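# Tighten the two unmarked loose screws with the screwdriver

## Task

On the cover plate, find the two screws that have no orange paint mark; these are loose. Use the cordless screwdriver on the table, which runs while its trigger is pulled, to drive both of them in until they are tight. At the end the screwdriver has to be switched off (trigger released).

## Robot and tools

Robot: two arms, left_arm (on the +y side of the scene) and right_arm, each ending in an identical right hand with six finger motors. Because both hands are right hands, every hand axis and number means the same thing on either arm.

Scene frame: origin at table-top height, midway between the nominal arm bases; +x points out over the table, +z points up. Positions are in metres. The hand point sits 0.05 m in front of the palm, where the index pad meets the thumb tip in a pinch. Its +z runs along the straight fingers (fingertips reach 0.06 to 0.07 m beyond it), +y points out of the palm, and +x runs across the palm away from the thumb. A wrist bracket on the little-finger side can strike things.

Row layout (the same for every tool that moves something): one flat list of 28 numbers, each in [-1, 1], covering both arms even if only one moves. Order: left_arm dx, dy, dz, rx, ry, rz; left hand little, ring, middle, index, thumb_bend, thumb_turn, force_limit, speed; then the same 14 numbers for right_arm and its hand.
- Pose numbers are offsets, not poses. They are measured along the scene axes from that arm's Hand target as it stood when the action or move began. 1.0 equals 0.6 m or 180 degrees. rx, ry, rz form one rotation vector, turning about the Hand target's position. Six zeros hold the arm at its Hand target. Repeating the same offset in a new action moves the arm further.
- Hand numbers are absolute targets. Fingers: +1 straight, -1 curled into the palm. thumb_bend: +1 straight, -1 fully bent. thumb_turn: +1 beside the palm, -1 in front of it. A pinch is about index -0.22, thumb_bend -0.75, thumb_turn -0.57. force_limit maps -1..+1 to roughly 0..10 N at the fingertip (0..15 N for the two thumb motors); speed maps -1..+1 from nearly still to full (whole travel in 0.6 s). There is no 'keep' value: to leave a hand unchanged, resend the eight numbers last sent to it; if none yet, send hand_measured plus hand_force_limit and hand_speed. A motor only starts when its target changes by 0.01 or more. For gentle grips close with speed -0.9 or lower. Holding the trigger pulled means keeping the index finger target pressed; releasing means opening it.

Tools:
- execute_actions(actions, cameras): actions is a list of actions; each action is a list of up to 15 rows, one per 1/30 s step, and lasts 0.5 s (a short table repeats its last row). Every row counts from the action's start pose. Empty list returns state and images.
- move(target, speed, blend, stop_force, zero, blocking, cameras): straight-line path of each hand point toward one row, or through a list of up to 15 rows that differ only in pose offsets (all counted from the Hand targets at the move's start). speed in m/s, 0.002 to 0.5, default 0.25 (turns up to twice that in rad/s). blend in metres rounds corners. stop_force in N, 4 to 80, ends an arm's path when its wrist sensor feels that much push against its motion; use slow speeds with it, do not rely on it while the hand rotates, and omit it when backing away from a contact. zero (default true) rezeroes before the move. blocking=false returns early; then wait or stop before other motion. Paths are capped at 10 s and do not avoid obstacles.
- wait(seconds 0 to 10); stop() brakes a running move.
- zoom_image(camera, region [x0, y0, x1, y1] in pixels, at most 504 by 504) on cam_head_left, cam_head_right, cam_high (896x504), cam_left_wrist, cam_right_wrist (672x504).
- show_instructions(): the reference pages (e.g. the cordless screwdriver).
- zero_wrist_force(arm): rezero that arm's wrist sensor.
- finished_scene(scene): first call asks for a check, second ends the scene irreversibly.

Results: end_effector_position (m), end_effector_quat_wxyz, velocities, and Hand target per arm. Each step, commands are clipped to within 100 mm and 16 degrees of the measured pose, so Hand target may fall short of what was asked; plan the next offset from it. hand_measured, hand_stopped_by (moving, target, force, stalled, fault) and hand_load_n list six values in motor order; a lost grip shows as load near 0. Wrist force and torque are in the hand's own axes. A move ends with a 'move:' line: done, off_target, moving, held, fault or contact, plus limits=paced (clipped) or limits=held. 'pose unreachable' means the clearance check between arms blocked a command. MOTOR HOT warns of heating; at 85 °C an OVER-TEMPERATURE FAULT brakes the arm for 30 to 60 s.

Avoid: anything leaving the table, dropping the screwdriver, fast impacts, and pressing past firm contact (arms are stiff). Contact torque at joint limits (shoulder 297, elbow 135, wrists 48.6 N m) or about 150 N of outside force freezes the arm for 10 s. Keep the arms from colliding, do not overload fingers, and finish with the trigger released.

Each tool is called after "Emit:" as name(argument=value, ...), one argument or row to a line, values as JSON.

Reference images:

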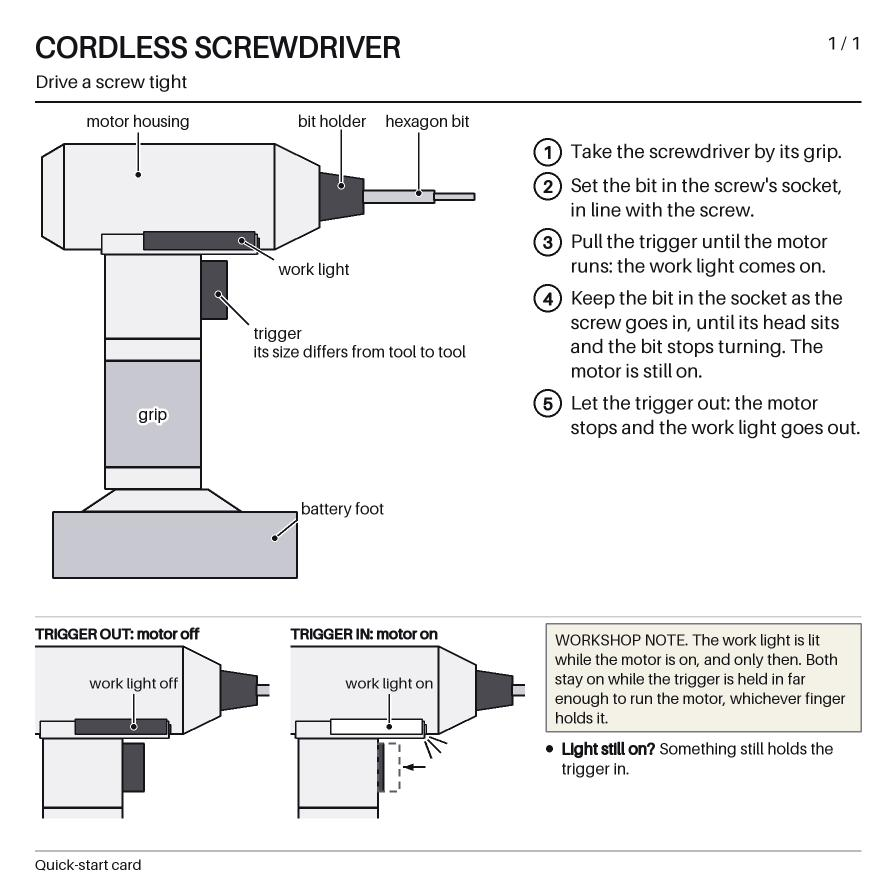

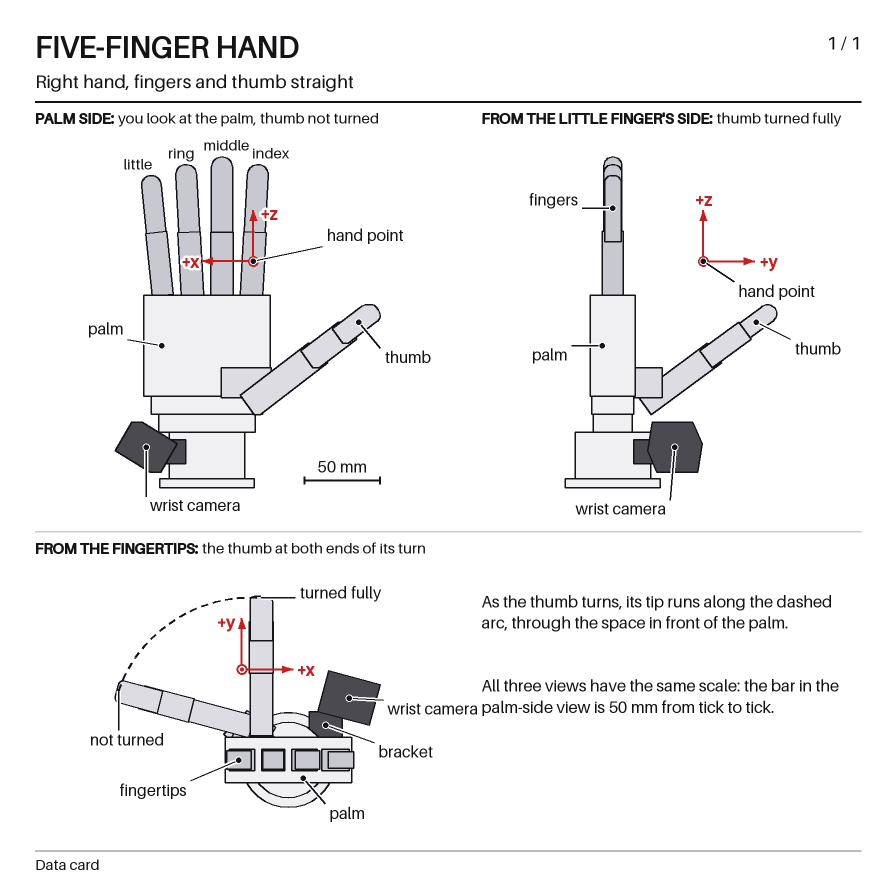

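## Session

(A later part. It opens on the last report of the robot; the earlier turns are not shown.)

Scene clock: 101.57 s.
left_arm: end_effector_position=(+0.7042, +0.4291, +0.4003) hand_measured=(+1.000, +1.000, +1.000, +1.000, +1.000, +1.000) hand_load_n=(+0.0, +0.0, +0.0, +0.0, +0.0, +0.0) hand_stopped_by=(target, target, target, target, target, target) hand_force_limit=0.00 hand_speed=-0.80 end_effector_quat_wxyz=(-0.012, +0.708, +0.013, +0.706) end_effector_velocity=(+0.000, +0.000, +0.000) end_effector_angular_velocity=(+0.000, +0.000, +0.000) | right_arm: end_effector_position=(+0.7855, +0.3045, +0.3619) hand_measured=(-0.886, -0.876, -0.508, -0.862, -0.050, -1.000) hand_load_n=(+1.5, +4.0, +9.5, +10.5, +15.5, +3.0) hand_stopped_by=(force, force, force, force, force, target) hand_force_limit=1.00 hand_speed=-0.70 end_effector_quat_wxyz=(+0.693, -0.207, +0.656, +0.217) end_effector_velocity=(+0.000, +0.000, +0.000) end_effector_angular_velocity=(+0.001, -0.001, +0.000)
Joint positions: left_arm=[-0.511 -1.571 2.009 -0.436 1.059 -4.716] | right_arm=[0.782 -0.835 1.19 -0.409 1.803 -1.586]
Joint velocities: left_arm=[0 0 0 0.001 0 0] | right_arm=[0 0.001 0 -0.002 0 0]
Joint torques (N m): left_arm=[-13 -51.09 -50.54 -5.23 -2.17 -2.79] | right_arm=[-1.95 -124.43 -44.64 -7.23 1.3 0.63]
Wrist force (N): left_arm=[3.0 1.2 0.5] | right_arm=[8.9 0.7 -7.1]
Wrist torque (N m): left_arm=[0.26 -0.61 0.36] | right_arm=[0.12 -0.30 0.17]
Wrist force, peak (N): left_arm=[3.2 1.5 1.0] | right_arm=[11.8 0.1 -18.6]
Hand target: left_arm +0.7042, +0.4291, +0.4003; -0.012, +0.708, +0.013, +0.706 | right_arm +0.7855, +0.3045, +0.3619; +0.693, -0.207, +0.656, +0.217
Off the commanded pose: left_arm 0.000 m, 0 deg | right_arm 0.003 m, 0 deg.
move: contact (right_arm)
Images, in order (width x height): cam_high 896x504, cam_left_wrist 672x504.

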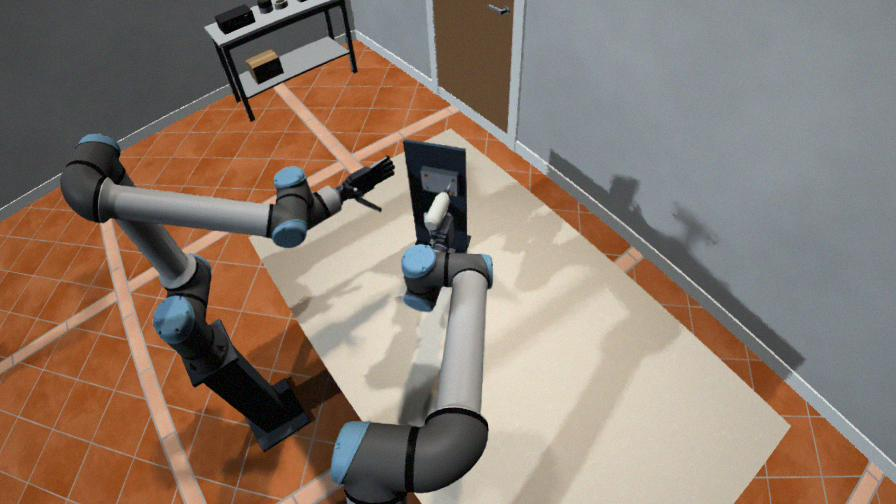

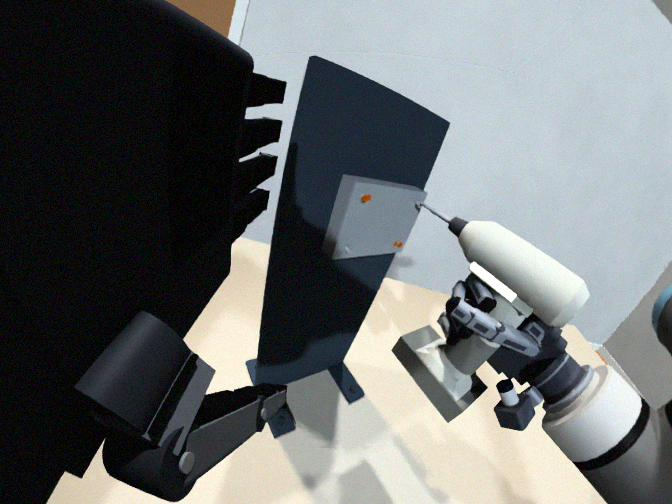

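Emit:
move(
  target=[0,0,0,0,0,0,1,1,1,1,1,1,0,-0.8,-0.00319,0.00026,-0.0012,0,0,0,-1,-1,-1,-0.98,-1,-1,1,-0.7],
  speed=0.03,
  cameras=["cam_left_wrist"],
)

Emit:
zoom_image(
  camera="cam_left_wrist",
  region=[410, 195, 434, 215],
)

Emit:
move(
  target=[0,0,0,0,0,0,1,1,1,1,1,1,0,-0.8,0.0055,0.0037,0,0,0,0,-1,-1,-1,-0.98,-1,-1,1,-0.7],
  speed=0.004,
  stop_force=10,
  cameras=["cam_left_wrist","cam_high"],
)

Emit:
zoom_image(
  camera="cam_left_wrist",
  region=[410, 195, 434, 215],
)

Scene clock: 102.53 s.
left_arm: end_effector_position=(+0.7042, +0.4291, +0.4003) hand_measured=(+1.000, +1.000, +1.000, +1.000, +1.000, +1.000) hand_load_n=(+0.0, +0.0, +0.0, +0.0, +0.0, +0.0) hand_stopped_by=(target, target, target, target, target, target) hand_force_limit=0.00 hand_speed=-0.80 end_effector_quat_wxyz=(-0.012, +0.708, +0.013, +0.706) end_effector_velocity=(+0.000, -0.001, +0.000) end_effector_angular_velocity=(+0.001, +0.000, -0.001) | right_arm: end_effector_position=(+0.7835, +0.3046, +0.3612) hand_measured=(-0.886, -0.876, -0.508, -0.862, -0.050, -1.000) hand_load_n=(+0.5, +4.0, +10.0, +10.5, +16.0, +4.0) hand_stopped_by=(force, force, force, force, force, target) hand_force_limit=1.00 hand_speed=-0.70 end_effector_quat_wxyz=(+0.693, -0.207, +0.656, +0.217) end_effector_velocity=(+0.000, +0.000, -0.001) end_effector_angular_velocity=(-0.002, +0.001, +0.000)
Joint positions: left_arm=[-0.511 -1.571 2.009 -0.436 1.059 -4.716] | right_arm=[0.784 -0.836 1.193 -0.411 1.805 -1.586]
Joint velocities: left_arm=[-0.001 0.001 0 0 0 0.001] | right_arm=[0 0.001 0 0.001 0 0]
Joint torques (N m): left_arm=[-13.36 -49.15 -49.98 -4.64 -1.98 -2.02] | right_arm=[11.04 -119.79 -45.25 -6.17 1.67 -1.84]
Wrist force (N): left_arm=[2.6 1.5 0.9] | right_arm=[8.0 0.1 -0.9]
Wrist torque (N m): left_arm=[0.28 -0.57 0.34] | right_arm=[-0.14 -0.21 0.12]
Wrist force, peak (N): left_arm=[3.1 1.1 1.2] | right_arm=[9.3 0.6 -7.4]
Hand target: left_arm +0.7042, +0.4291, +0.4003; -0.012, +0.708, +0.013, +0.706 | right_arm +0.7836, +0.3046, +0.3612; +0.693, -0.207, +0.656, +0.217
Off the commanded pose: left_arm 0.000 m, 0 deg | right_arm 0.000 m, 0 deg.
move: done
Images, in order (width x height): cam_left_wrist 672x504.

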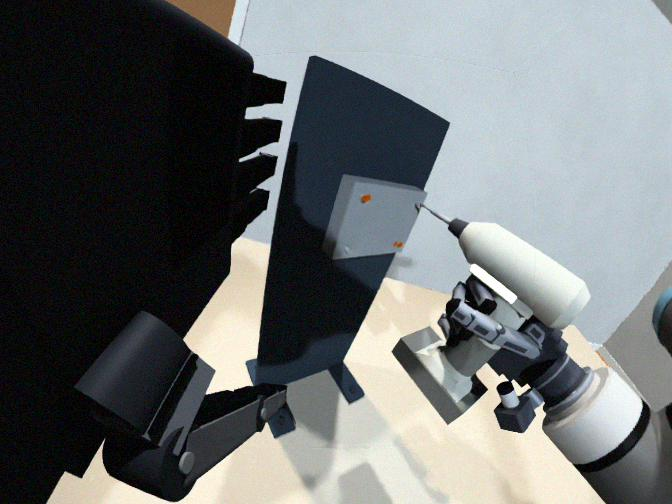

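Scaled by 21.000 from the camera's 672x504 image, which has a finer 960x720 frame.

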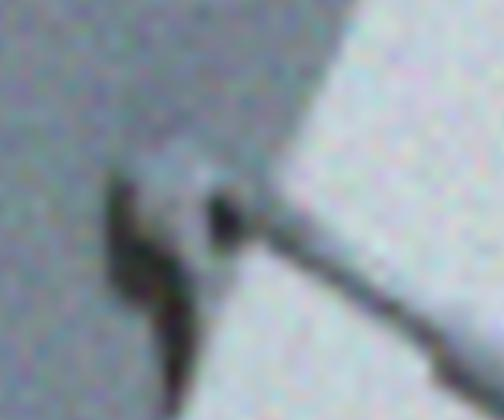

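Scene clock: 103.93 s.
left_arm: end_effector_position=(+0.7042, +0.4291, +0.4003) hand_measured=(+1.000, +1.000, +1.000, +1.000, +1.000, +1.000) hand_load_n=(-0.5, +0.0, +0.0, +0.0, +0.0, +0.0) hand_stopped_by=(target, target, target, target, target, target) hand_force_limit=0.00 hand_speed=-0.80 end_effector_quat_wxyz=(-0.012, +0.708, +0.013, +0.706) end_effector_velocity=(+0.000, +0.001, -0.001) end_effector_angular_velocity=(+0.001, +0.001, +0.000) | right_arm: end_effector_position=(+0.7848, +0.3055, +0.3612) hand_measured=(-0.886, -0.876, -0.508, -0.862, -0.050, -1.000) hand_load_n=(+0.5, +3.5, +9.5, +10.0, +16.0, +3.5) hand_stopped_by=(force, force, force, force, force, target) hand_force_limit=1.00 hand_speed=-0.70 end_effector_quat_wxyz=(+0.693, -0.207, +0.656, +0.217) end_effector_velocity=(+0.000, +0.000, +0.001) end_effector_angular_velocity=(+0.000, -0.001, +0.000)
Joint positions: left_arm=[-0.511 -1.571 2.009 -0.436 1.059 -4.716] | right_arm=[0.783 -0.834 1.188 -0.409 1.804 -1.586]
Joint velocities: left_arm=[0.001 0 0 0.001 0 0] | right_arm=[0 -0.001 0 0 0 0]
Joint torques (N m): left_arm=[-12.61 -51.56 -49.11 -4.45 -2.09 -2.14] | right_arm=[3.84 -123.39 -44.57 -7 1.29 -1.91]
Wrist force (N): left_arm=[2.4 1.4 1.0] | right_arm=[8.7 0.8 -6.0]
Wrist torque (N m): left_arm=[0.25 -0.53 0.33] | right_arm=[0.00 -0.30 0.14]
Wrist force, peak (N): left_arm=[3.2 1.5 1.0] | right_arm=[11.0 0.5 -14.6]
Hand target: left_arm +0.7042, +0.4291, +0.4003; -0.012, +0.708, +0.013, +0.706 | right_arm +0.7847, +0.3056, +0.3612; +0.692, -0.207, +0.656, +0.217
Off the commanded pose: left_arm 0.000 m, 0 deg | right_arm 0.002 m, 0 deg.
move: contact (right_arm)
Images, in order (width x height): cam_high 896x504, cam_left_wrist 672x504.

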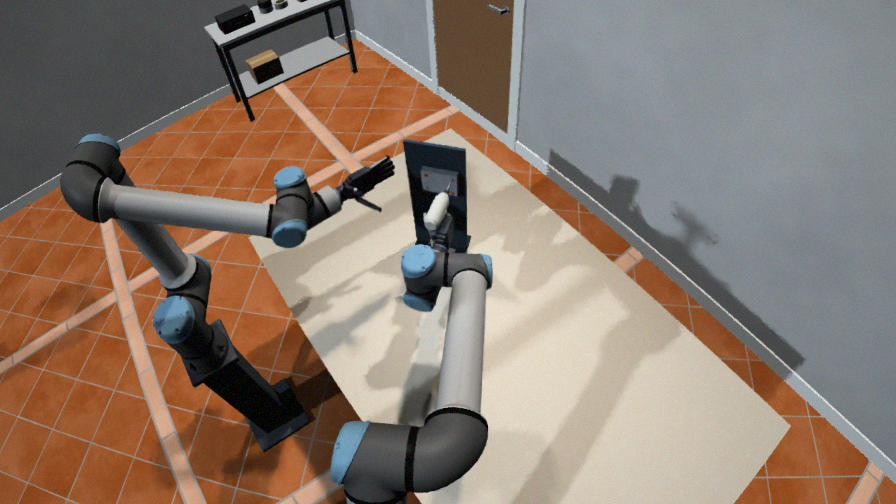

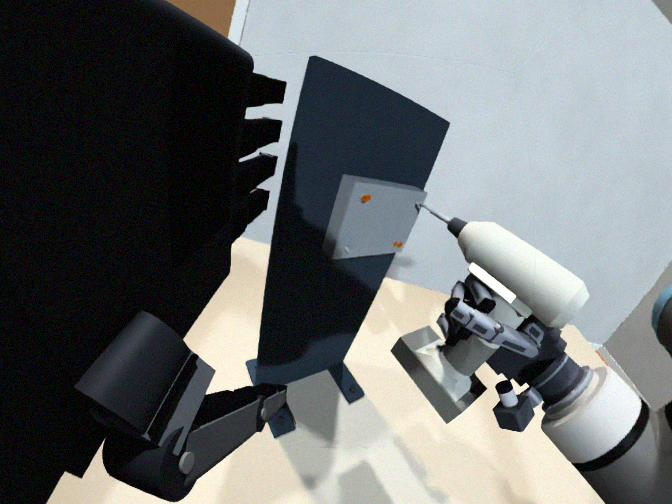

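Scaled by 21.000 from the camera's 672x504 image, which has a finer 960x720 frame.

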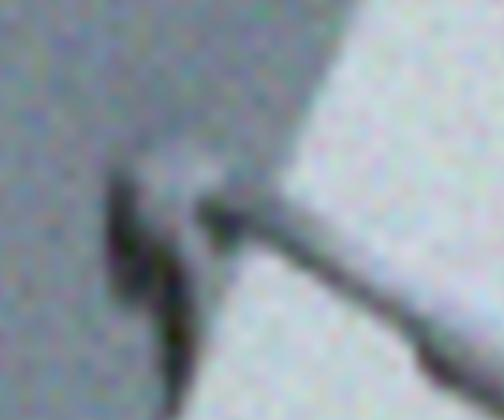

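Emit:
move(
  target=[0,0,0,0,0,0,1,1,1,1,1,1,0,-0.8,-0.00014,0.00115,0.0003,0,0,0,-1,-1,-1,-0.98,-1,-1,1,-0.7],
  speed=0.004,
  cameras=["cam_left_wrist"],
)

Emit:
zoom_image(
  camera="cam_left_wrist",
  region=[410, 195, 434, 215],
)

Emit:
move(
  target=[0,0,0,0,0,0,1,1,1,1,1,1,0,-0.8,-0.00014,0.00115,0.0002,0,0,0,-1,-1,-1,-0.98,-1,-1,1,-0.7],
  speed=0.004,
  cameras=["cam_left_wrist"],
)

Emit:
zoom_image(
  camera="cam_left_wrist",
  region=[410, 195, 434, 215],
)

Scene clock: 104.97 s.
left_arm: end_effector_position=(+0.7042, +0.4291, +0.4003) hand_measured=(+1.000, +1.000, +1.000, +1.000, +1.000, +1.000) hand_load_n=(+0.0, +0.0, +0.0, +0.0, +0.0, +0.0) hand_stopped_by=(target, target, target, target, target, target) hand_force_limit=0.00 hand_speed=-0.80 end_effector_quat_wxyz=(-0.012, +0.708, +0.013, +0.706) end_effector_velocity=(+0.000, +0.000, +0.000) end_effector_angular_velocity=(+0.000, +0.000, +0.000) | right_arm: end_effector_position=(+0.7846, +0.3063, +0.3614) hand_measured=(-0.886, -0.876, -0.508, -0.862, -0.050, -1.000) hand_load_n=(+0.5, +3.0, +8.0, +9.5, +16.5, +3.0) hand_stopped_by=(force, force, force, force, force, target) hand_force_limit=1.00 hand_speed=-0.70 end_effector_quat_wxyz=(+0.693, -0.207, +0.656, +0.217) end_effector_velocity=(+0.000, +0.000, +0.000) end_effector_angular_velocity=(+0.000, +0.000, +0.000)
Joint positions: left_arm=[-0.511 -1.571 2.009 -0.436 1.059 -4.716] | right_arm=[0.784 -0.833 1.187 -0.408 1.805 -1.586]
Joint velocities: left_arm=[0 0 0 0 0 0] | right_arm=[0 0 0 0 0 0]
Joint torques (N m): left_arm=[-15.8 -52.49 -50.43 -4.18 -1.89 -2.34] | right_arm=[6.64 -106.28 -57.54 -4.07 2.49 -1.96]
Wrist force (N): left_arm=[3.0 1.2 1.0] | right_arm=[10.2 0.7 -17.3]
Wrist torque (N m): left_arm=[0.24 -0.62 0.36] | right_arm=[0.42 -0.45 0.20]
Wrist force, peak (N): left_arm=[3.3 1.4 1.0] | right_arm=[10.4 0.3 -17.4]
Hand target: left_arm +0.7042, +0.4291, +0.4003; -0.012, +0.708, +0.013, +0.706 | right_arm +0.7846, +0.3063, +0.3614; +0.692, -0.207, +0.656, +0.217
Off the commanded pose: left_arm 0.000 m, 0 deg | right_arm 0.000 m, 0 deg.
move: done
Images, in order (width x height): cam_left_wrist 672x504.

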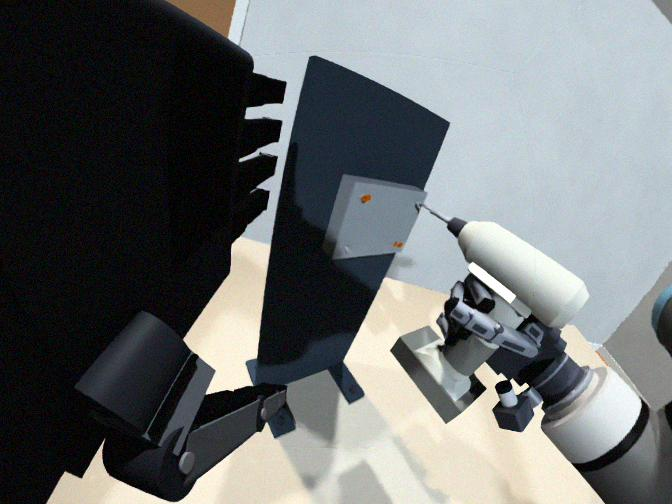

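Scaled by 21.000 from the camera's 672x504 image, which has a finer 960x720 frame.

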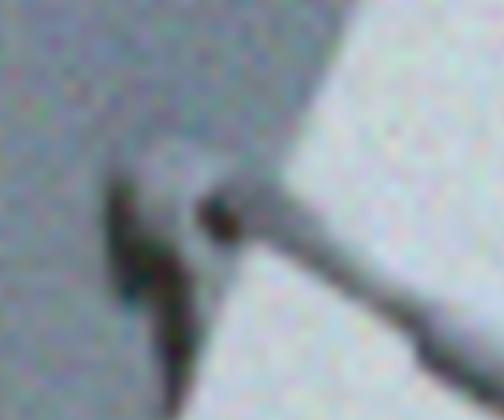

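Scene clock: 105.67 s.
left_arm: end_effector_position=(+0.7042, +0.4291, +0.4003) hand_measured=(+1.000, +1.000, +1.000, +1.000, +1.000, +1.000) hand_load_n=(+0.0, +0.0, +0.0, +0.0, +0.0, +0.0) hand_stopped_by=(target, target, target, target, target, target) hand_force_limit=0.00 hand_speed=-0.80 end_effector_quat_wxyz=(-0.012, +0.708, +0.013, +0.706) end_effector_velocity=(+0.000, +0.000, +0.000) end_effector_angular_velocity=(-0.001, -0.001, +0.000) | right_arm: end_effector_position=(+0.7846, +0.3070, +0.3615) hand_measured=(-0.886, -0.876, -0.508, -0.862, -0.050, -1.000) hand_load_n=(+1.5, +4.0, +7.5, +8.5, +17.0, +2.5) hand_stopped_by=(force, force, force, force, force, target) hand_force_limit=1.00 hand_speed=-0.70 end_effector_quat_wxyz=(+0.693, -0.207, +0.656, +0.217) end_effector_velocity=(+0.000, +0.000, -0.001) end_effector_angular_velocity=(-0.001, +0.001, +0.000)
Joint positions: left_arm=[-0.511 -1.571 2.009 -0.436 1.059 -4.716] | right_arm=[0.784 -0.832 1.185 -0.407 1.806 -1.587]
Joint velocities: left_arm=[0.001 0 0 -0.001 0 0] | right_arm=[0 0.001 0 0 0 0]
Joint torques (N m): left_arm=[-16.13 -54.42 -50.53 -4.26 -2.31 -2.49] | right_arm=[7.08 -107.52 -57.78 -3.96 1.99 -2.05]
Wrist force (N): left_arm=[2.6 1.2 1.1] | right_arm=[9.4 -1.1 -20.2]
Wrist torque (N m): left_arm=[0.23 -0.56 0.34] | right_arm=[0.65 -0.57 0.22]
Wrist force, peak (N): left_arm=[3.2 1.4 0.8] | right_arm=[9.7 -1.2 -21.7]
Hand target: left_arm +0.7042, +0.4291, +0.4003; -0.012, +0.708, +0.013, +0.706 | right_arm +0.7846, +0.3070, +0.3615; +0.692, -0.207, +0.656, +0.217
Off the commanded pose: left_arm 0.000 m, 0 deg | right_arm 0.000 m, 0 deg.
move: done
Images, in order (width x height): cam_left_wrist 672x504.

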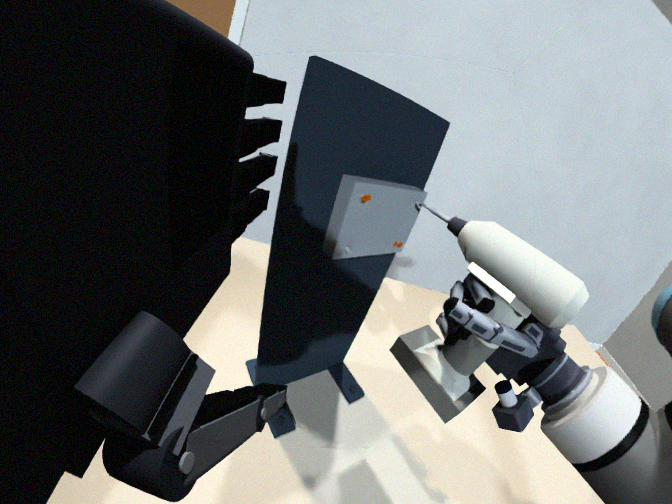

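Scaled by 21.000 from the camera's 672x504 image, which has a finer 960x720 frame.

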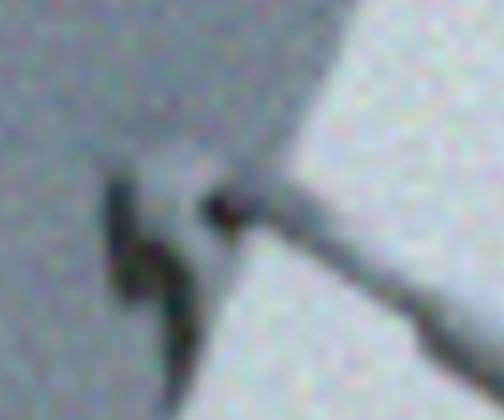

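Emit:
move(
  target=[0,0,0,0,0,0,1,1,1,1,1,1,0,-0.8,-0.0069,-0.00466,0,0,0,0,-1,-1,-1,-0.98,-1,-1,1,-0.7],
  speed=0.03,
  cameras=["cam_left_wrist","cam_right_wrist","cam_high"],
)

Emit:
zoom_image(
  camera="cam_left_wrist",
  region=[410, 195, 434, 215],
)

Emit:
zoom_image(
  camera="cam_left_wrist",
  region=[400, 185, 500, 260],
)

Emit:
zoom_image(
  camera="cam_high",
  region=[440, 165, 465, 190],
)

Scene clock: 106.80 s.
left_arm: end_effector_position=(+0.7042, +0.4291, +0.4003) hand_measured=(+1.000, +1.000, +1.000, +1.000, +1.000, +1.000) hand_load_n=(+0.0, +0.0, +0.0, +0.0, +0.0, +0.0) hand_stopped_by=(target, target, target, target, target, target) hand_force_limit=0.00 hand_speed=-0.80 end_effector_quat_wxyz=(-0.012, +0.708, +0.013, +0.706) end_effector_velocity=(+0.000, -0.001, +0.000) end_effector_angular_velocity=(+0.001, +0.000, -0.001) | right_arm: end_effector_position=(+0.7804, +0.3041, +0.3615) hand_measured=(-0.886, -0.876, -0.508, -0.862, -0.050, -1.000) hand_load_n=(+0.5, +3.5, +7.5, +9.0, +17.0, +3.5) hand_stopped_by=(force, force, force, force, force, target) hand_force_limit=1.00 hand_speed=-0.70 end_effector_quat_wxyz=(+0.693, -0.207, +0.656, +0.217) end_effector_velocity=(+0.000, +0.000, +0.002) end_effector_angular_velocity=(+0.002, -0.002, +0.001)
Joint positions: left_arm=[-0.511 -1.571 2.009 -0.436 1.059 -4.716] | right_arm=[0.786 -0.84 1.199 -0.413 1.807 -1.587]
Joint velocities: left_arm=[0 0.001 0 -0.001 0.001 0] | right_arm=[0 -0.001 -0.001 -0.001 0 0]
Joint torques (N m): left_arm=[-12.11 -52.68 -50.27 -4.72 -2.21 -1.99] | right_arm=[10.96 -107.59 -52.51 -5.14 1.81 -2.15]
Wrist force (N): left_arm=[3.0 1.3 0.9] | right_arm=[8.1 0.0 -0.7]
Wrist torque (N m): left_arm=[0.25 -0.63 0.36] | right_arm=[-0.16 -0.23 0.13]
Wrist force, peak (N): left_arm=[3.1 1.2 1.2] | right_arm=[10.1 -1.1 -20.8]
Hand target: left_arm +0.7042, +0.4291, +0.4003; -0.012, +0.708, +0.013, +0.706 | right_arm +0.7804, +0.3042, +0.3615; +0.692, -0.207, +0.656, +0.217
Off the commanded pose: left_arm 0.000 m, 0 deg | right_arm 0.000 m, 0 deg.
move: done
Images, in order (width x height): cam_high 896x504, cam_left_wrist 672x504, cam_right_wrist 672x504.

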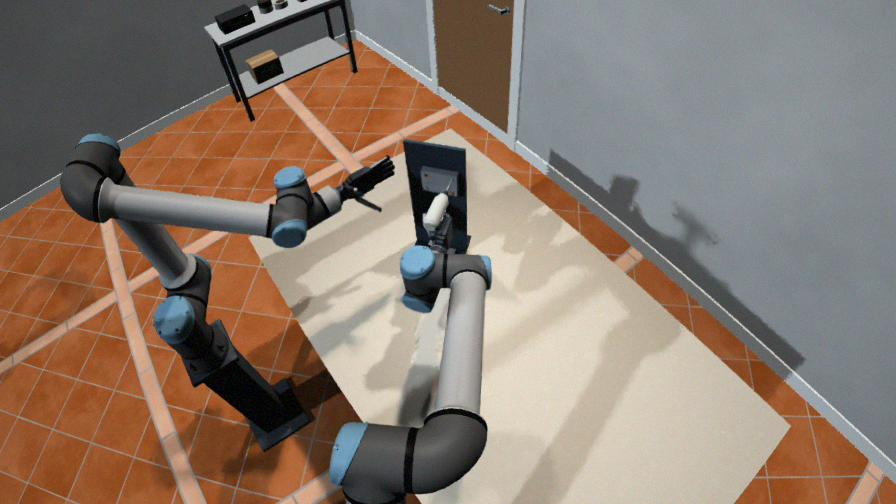

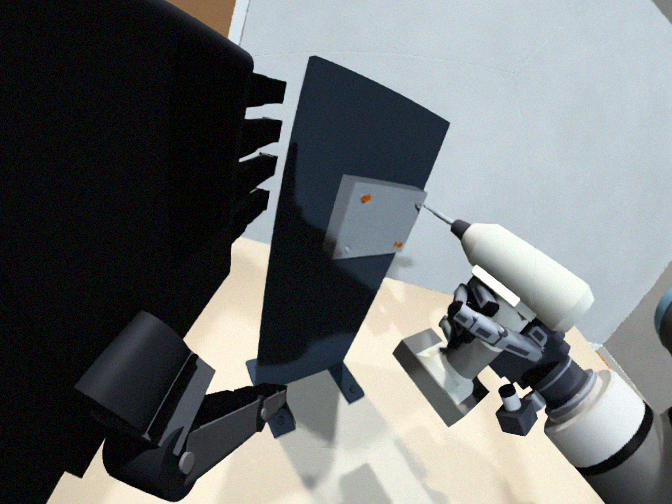

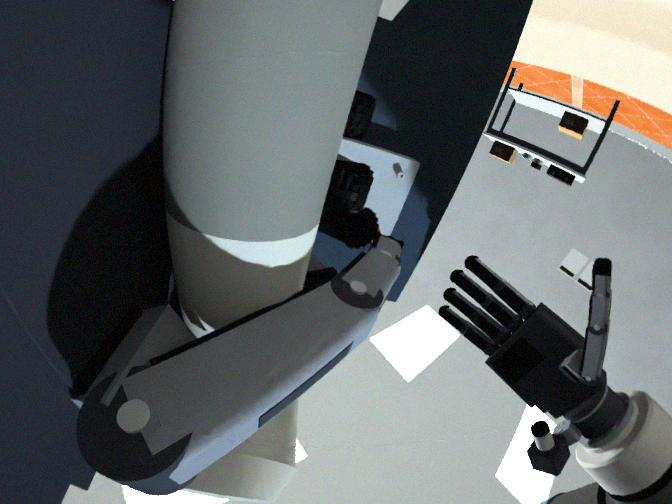

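Scaled by 21.000 from the camera's 672x504 image, which has a finer 960x720 frame.

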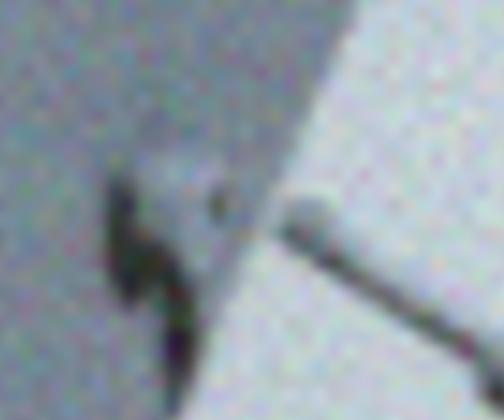

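Scaled by 5.040 from the camera's 672x504 image, which has a finer 960x720 frame.

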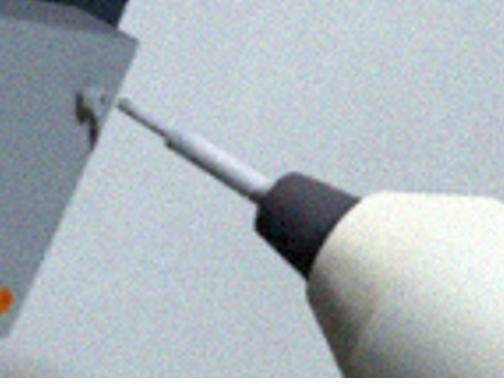

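Scaled by 20.160.

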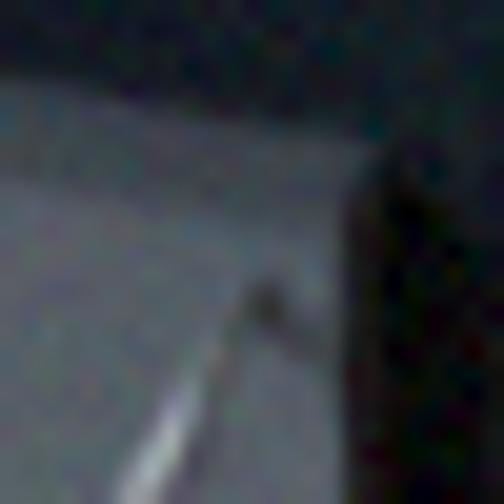

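Emit:
move(
  target=[0,0,0,0,0,0,1,1,1,1,1,1,0,-0.8,0.0015,0.00523,-0.00125,0,0,0,-1,-1,-1,-0.98,-1,-1,1,-0.7],
  speed=0.03,
  cameras=["cam_left_wrist"],
)

Emit:
zoom_image(
  camera="cam_left_wrist",
  region=[410, 195, 434, 215],
)

Scene clock: 107.93 s.
left_arm: end_effector_position=(+0.7042, +0.4291, +0.4003) hand_measured=(+1.000, +1.000, +1.000, +1.000, +1.000, +1.000) hand_load_n=(+0.0, +0.0, +0.0, +0.0, +0.0, +0.0) hand_stopped_by=(target, target, target, target, target, target) hand_force_limit=0.00 hand_speed=-0.80 end_effector_quat_wxyz=(-0.012, +0.708, +0.013, +0.706) end_effector_velocity=(+0.000, -0.001, +0.000) end_effector_angular_velocity=(-0.001, +0.000, +0.000) | right_arm: end_effector_position=(+0.7813, +0.3074, +0.3608) hand_measured=(-0.886, -0.876, -0.508, -0.862, -0.050, -1.000) hand_load_n=(+0.5, +3.0, +7.5, +9.0, +16.5, +3.5) hand_stopped_by=(force, force, force, force, force, target) hand_force_limit=1.00 hand_speed=-0.70 end_effector_quat_wxyz=(+0.692, -0.207, +0.656, +0.217) end_effector_velocity=(+0.000, +0.000, -0.001) end_effector_angular_velocity=(-0.001, +0.001, +0.000)
Joint positions: left_arm=[-0.511 -1.571 2.009 -0.436 1.059 -4.716] | right_arm=[0.787 -0.834 1.19 -0.41 1.808 -1.587]
Joint velocities: left_arm=[-0.001 0 0 0 -0.001 -0.001] | right_arm=[0 0 0 0.001 0 0]
Joint torques (N m): left_arm=[-10.74 -50.11 -49.14 -4.36 -2.01 -2.41] | right_arm=[10.67 -117.89 -43.55 -2.92 1.85 -2.04]
Wrist force (N): left_arm=[2.7 1.3 1.2] | right_arm=[8.2 0.2 -0.7]
Wrist torque (N m): left_arm=[0.25 -0.59 0.35] | right_arm=[-0.12 -0.24 0.14]
Wrist force, peak (N): left_arm=[3.0 1.7 1.2] | right_arm=[8.6 0.0 -0.8]
Hand target: left_arm +0.7042, +0.4291, +0.4003; -0.012, +0.708, +0.013, +0.706 | right_arm +0.7813, +0.3073, +0.3608; +0.692, -0.207, +0.656, +0.217
Off the commanded pose: left_arm 0.000 m, 0 deg | right_arm 0.000 m, 0 deg.
move: done
Images, in order (width x height): cam_left_wrist 672x504.

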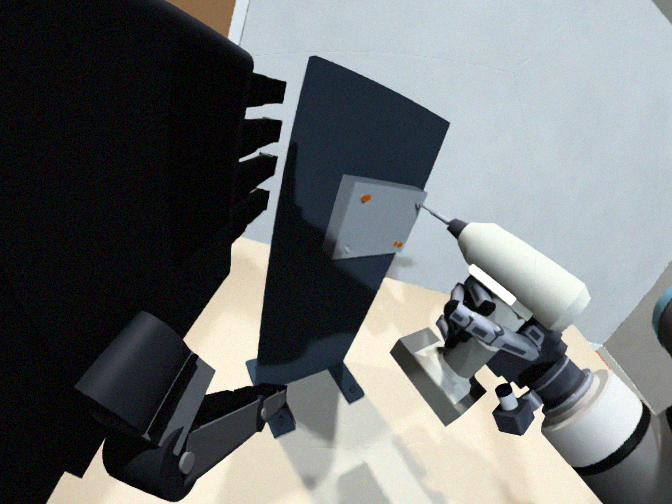

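Scaled by 21.000 from the camera's 672x504 image, which has a finer 960x720 frame.

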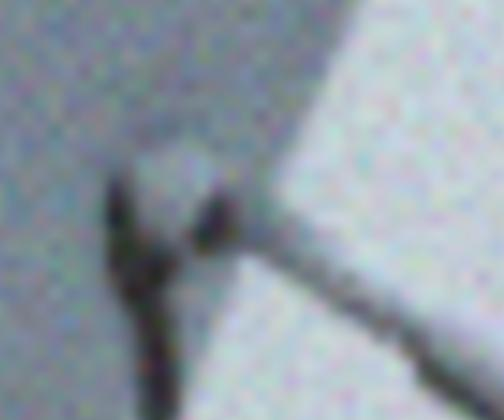

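Emit:
move(
  target=[0,0,0,0,0,0,1,1,1,1,1,1,0,-0.8,0.0055,0.0037,0,0,0,0,-1,-1,-1,-0.98,-1,-1,1,-0.7],
  speed=0.004,
  stop_force=6,
  cameras=["cam_left_wrist"],
)

Emit:
zoom_image(
  camera="cam_left_wrist",
  region=[410, 195, 434, 215],
)

Scene clock: 110.70 s.
left_arm: end_effector_position=(+0.7042, +0.4291, +0.4003) hand_measured=(+1.000, +1.000, +1.000, +1.000, +1.000, +1.000) hand_load_n=(+0.0, +0.0, +0.0, +0.0, +0.0, +0.0) hand_stopped_by=(target, target, target, target, target, target) hand_force_limit=0.00 hand_speed=-0.80 end_effector_quat_wxyz=(-0.012, +0.708, +0.013, +0.706) end_effector_velocity=(+0.000, +0.000, +0.000) end_effector_angular_velocity=(-0.001, +0.000, +0.000) | right_arm: end_effector_position=(+0.7830, +0.3084, +0.3608) hand_measured=(-0.886, -0.876, -0.508, -0.862, -0.050, -1.000) hand_load_n=(+0.5, +3.5, +7.5, +9.0, +17.0, +3.0) hand_stopped_by=(force, force, force, force, force, target) hand_force_limit=1.00 hand_speed=-0.70 end_effector_quat_wxyz=(+0.693, -0.207, +0.656, +0.217) end_effector_velocity=(+0.000, +0.000, -0.001) end_effector_angular_velocity=(-0.001, +0.001, +0.000)
Joint positions: left_arm=[-0.511 -1.571 2.009 -0.436 1.059 -4.716] | right_arm=[0.787 -0.831 1.184 -0.408 1.808 -1.587]
Joint velocities: left_arm=[0 0.001 0 0 0 -0.001] | right_arm=[0 0 0 0.001 0 0]
Joint torques (N m): left_arm=[-11.82 -51.31 -48.33 -4.21 -2.37 -1.9] | right_arm=[-1.61 -124.16 -43.51 -7.03 1.19 -0.25]
Wrist force (N): left_arm=[2.7 1.3 0.7] | right_arm=[8.9 0.1 -5.6]
Wrist torque (N m): left_arm=[0.27 -0.58 0.35] | right_arm=[0.09 -0.34 0.18]
Wrist force, peak (N): left_arm=[3.2 1.8 0.6] | right_arm=[8.7 -0.1 -12.6]
Hand target: left_arm +0.7042, +0.4291, +0.4003; -0.012, +0.708, +0.013, +0.706 | right_arm +0.7830, +0.3084, +0.3608; +0.693, -0.207, +0.656, +0.217
Off the commanded pose: left_arm 0.000 m, 0 deg | right_arm 0.002 m, 0 deg.
move: contact (right_arm)
Images, in order (width x height): cam_left_wrist 672x504.

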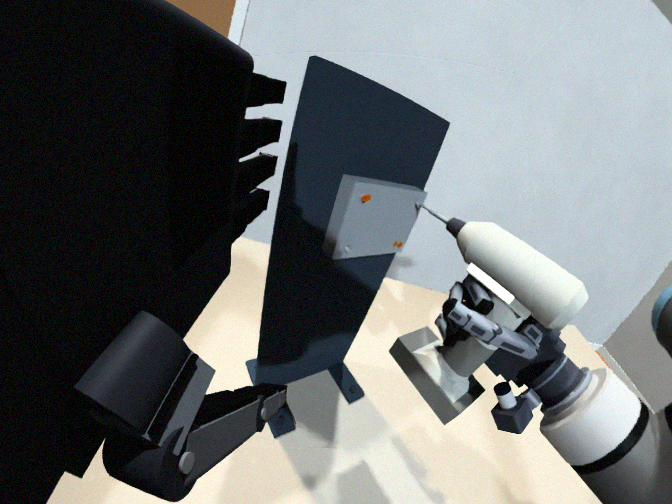

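Scaled by 21.000 from the camera's 672x504 image, which has a finer 960x720 frame.

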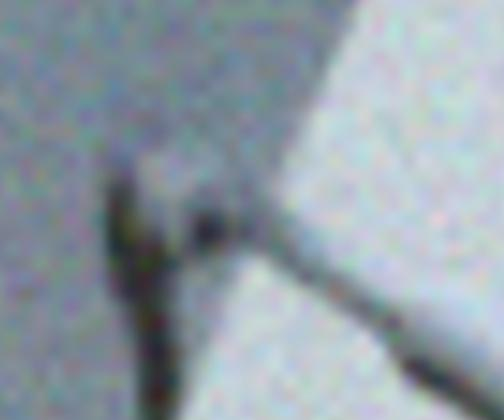

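Emit:
move(
  target=[0,0,0,0,0,0,1,1,1,1,1,1,0,-0.8,-0.00028,0.000415,0.00067,0,0,0,-1,-1,-1,-0.98,-1,-1,1,-0.7],
  speed=0.003,
  cameras=[],
)

Emit:
move(
  target=[0,0,0,0,0,0,1,1,1,1,1,1,0,-0.8,-0.00028,0.000415,0.00067,0,0,0,-1,-1,-1,-0.98,-1,-1,1,-0.7],
  speed=0.003,
  cameras=["cam_left_wrist"],
)

Emit:
zoom_image(
  camera="cam_left_wrist",
  region=[410, 195, 434, 215],
)

Scene clock: 111.83 s.
left_arm: end_effector_position=(+0.7042, +0.4291, +0.4003) hand_measured=(+1.000, +1.000, +1.000, +1.000, +1.000, +1.000) hand_load_n=(+0.0, +0.0, +0.0, +0.0, +0.0, +0.0) hand_stopped_by=(target, target, target, target, target, target) hand_force_limit=0.00 hand_speed=-0.80 end_effector_quat_wxyz=(-0.012, +0.708, +0.013, +0.706) end_effector_velocity=(+0.000, +0.000, +0.000) end_effector_angular_velocity=(+0.000, +0.001, +0.000) | right_arm: end_effector_position=(+0.7828, +0.3087, +0.3612) hand_measured=(-0.886, -0.876, -0.508, -0.862, -0.050, -1.000) hand_load_n=(+0.5, +3.5, +7.5, +9.0, +17.0, +3.0) hand_stopped_by=(force, force, force, force, force, target) hand_force_limit=1.00 hand_speed=-0.70 end_effector_quat_wxyz=(+0.693, -0.207, +0.656, +0.217) end_effector_velocity=(+0.000, +0.000, +0.000) end_effector_angular_velocity=(+0.001, -0.001, +0.000)
Joint positions: left_arm=[-0.511 -1.571 2.009 -0.436 1.059 -4.716] | right_arm=[0.787 -0.831 1.184 -0.407 1.808 -1.587]
Joint velocities: left_arm=[0 0 0 0 -0.001 0] | right_arm=[0 0 0 -0.001 0 0]
Joint torques (N m): left_arm=[-11.32 -49.55 -47.81 -4.28 -2.54 -2.01] | right_arm=[13.85 -123.76 -54.45 -2.69 1.81 -1.17]
Wrist force (N): left_arm=[2.9 1.4 0.9] | right_arm=[8.3 -0.6 -6.2]
Wrist torque (N m): left_arm=[0.27 -0.60 0.36] | right_arm=[0.12 -0.28 0.16]
Wrist force, peak (N): left_arm=[2.9 1.7 0.6] | right_arm=[8.6 -0.4 -6.6]
Hand target: left_arm +0.7042, +0.4291, +0.4003; -0.012, +0.708, +0.013, +0.706 | right_arm +0.7828, +0.3087, +0.3612; +0.693, -0.207, +0.656, +0.217
Off the commanded pose: left_arm 0.000 m, 0 deg | right_arm 0.000 m, 0 deg.
move: done
No camera images: "cameras" was empty.

Scene clock: 112.53 s.
left_arm: end_effector_position=(+0.7042, +0.4291, +0.4003) hand_measured=(+1.000, +1.000, +1.000, +1.000, +1.000, +1.000) hand_load_n=(+0.0, +0.0, +0.0, +0.0, +0.0, +0.0) hand_stopped_by=(target, target, target, target, target, target) hand_force_limit=0.00 hand_speed=-0.80 end_effector_quat_wxyz=(-0.012, +0.708, +0.013, +0.706) end_effector_velocity=(+0.000, +0.000, +0.000) end_effector_angular_velocity=(+0.001, +0.001, +0.000) | right_arm: end_effector_position=(+0.7826, +0.3089, +0.3616) hand_measured=(-0.886, -0.876, -0.508, -0.862, -0.050, -1.000) hand_load_n=(+0.5, +3.5, +7.5, +9.0, +16.5, +3.0) hand_stopped_by=(force, force, force, force, force, target) hand_force_limit=1.00 hand_speed=-0.70 end_effector_quat_wxyz=(+0.693, -0.207, +0.656, +0.217) end_effector_velocity=(+0.000, +0.000, -0.002) end_effector_angular_velocity=(-0.002, +0.001, +0.000)
Joint positions: left_arm=[-0.511 -1.571 2.009 -0.436 1.059 -4.716] | right_arm=[0.787 -0.831 1.183 -0.406 1.808 -1.587]
Joint velocities: left_arm=[0 0 0 0 0 0.001] | right_arm=[0 0.002 0 0 0 0]
Joint torques (N m): left_arm=[-10.82 -49.91 -46.81 -4.45 -2.1 -2.23] | right_arm=[12.33 -123.49 -53.72 -2.65 2.01 -2.03]
Wrist force (N): left_arm=[3.0 1.2 1.0] | right_arm=[8.3 -0.9 -5.6]
Wrist torque (N m): left_arm=[0.24 -0.62 0.36] | right_arm=[0.08 -0.36 0.17]
Wrist force, peak (N): left_arm=[2.9 1.5 1.0] | right_arm=[8.5 -0.6 -6.9]
Hand target: left_arm +0.7042, +0.4291, +0.4003; -0.012, +0.708, +0.013, +0.706 | right_arm +0.7826, +0.3089, +0.3616; +0.693, -0.207, +0.656, +0.217
Off the commanded pose: left_arm 0.000 m, 0 deg | right_arm 0.000 m, 0 deg.
move: done
Images, in order (width x height): cam_left_wrist 672x504.

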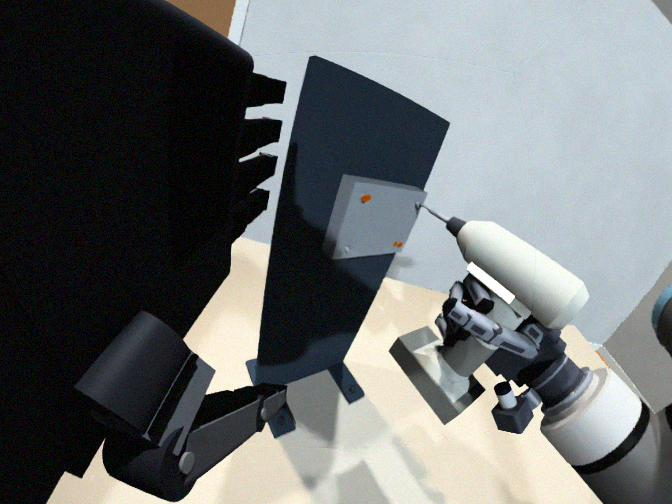

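Scaled by 21.000 from the camera's 672x504 image, which has a finer 960x720 frame.

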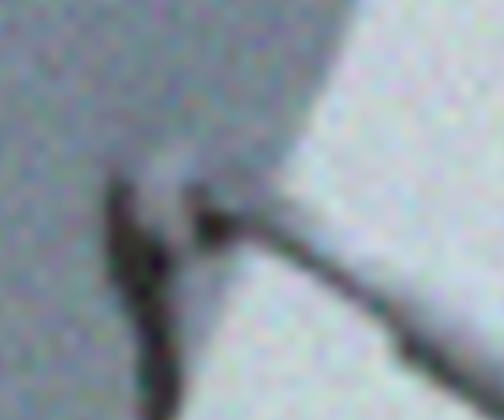

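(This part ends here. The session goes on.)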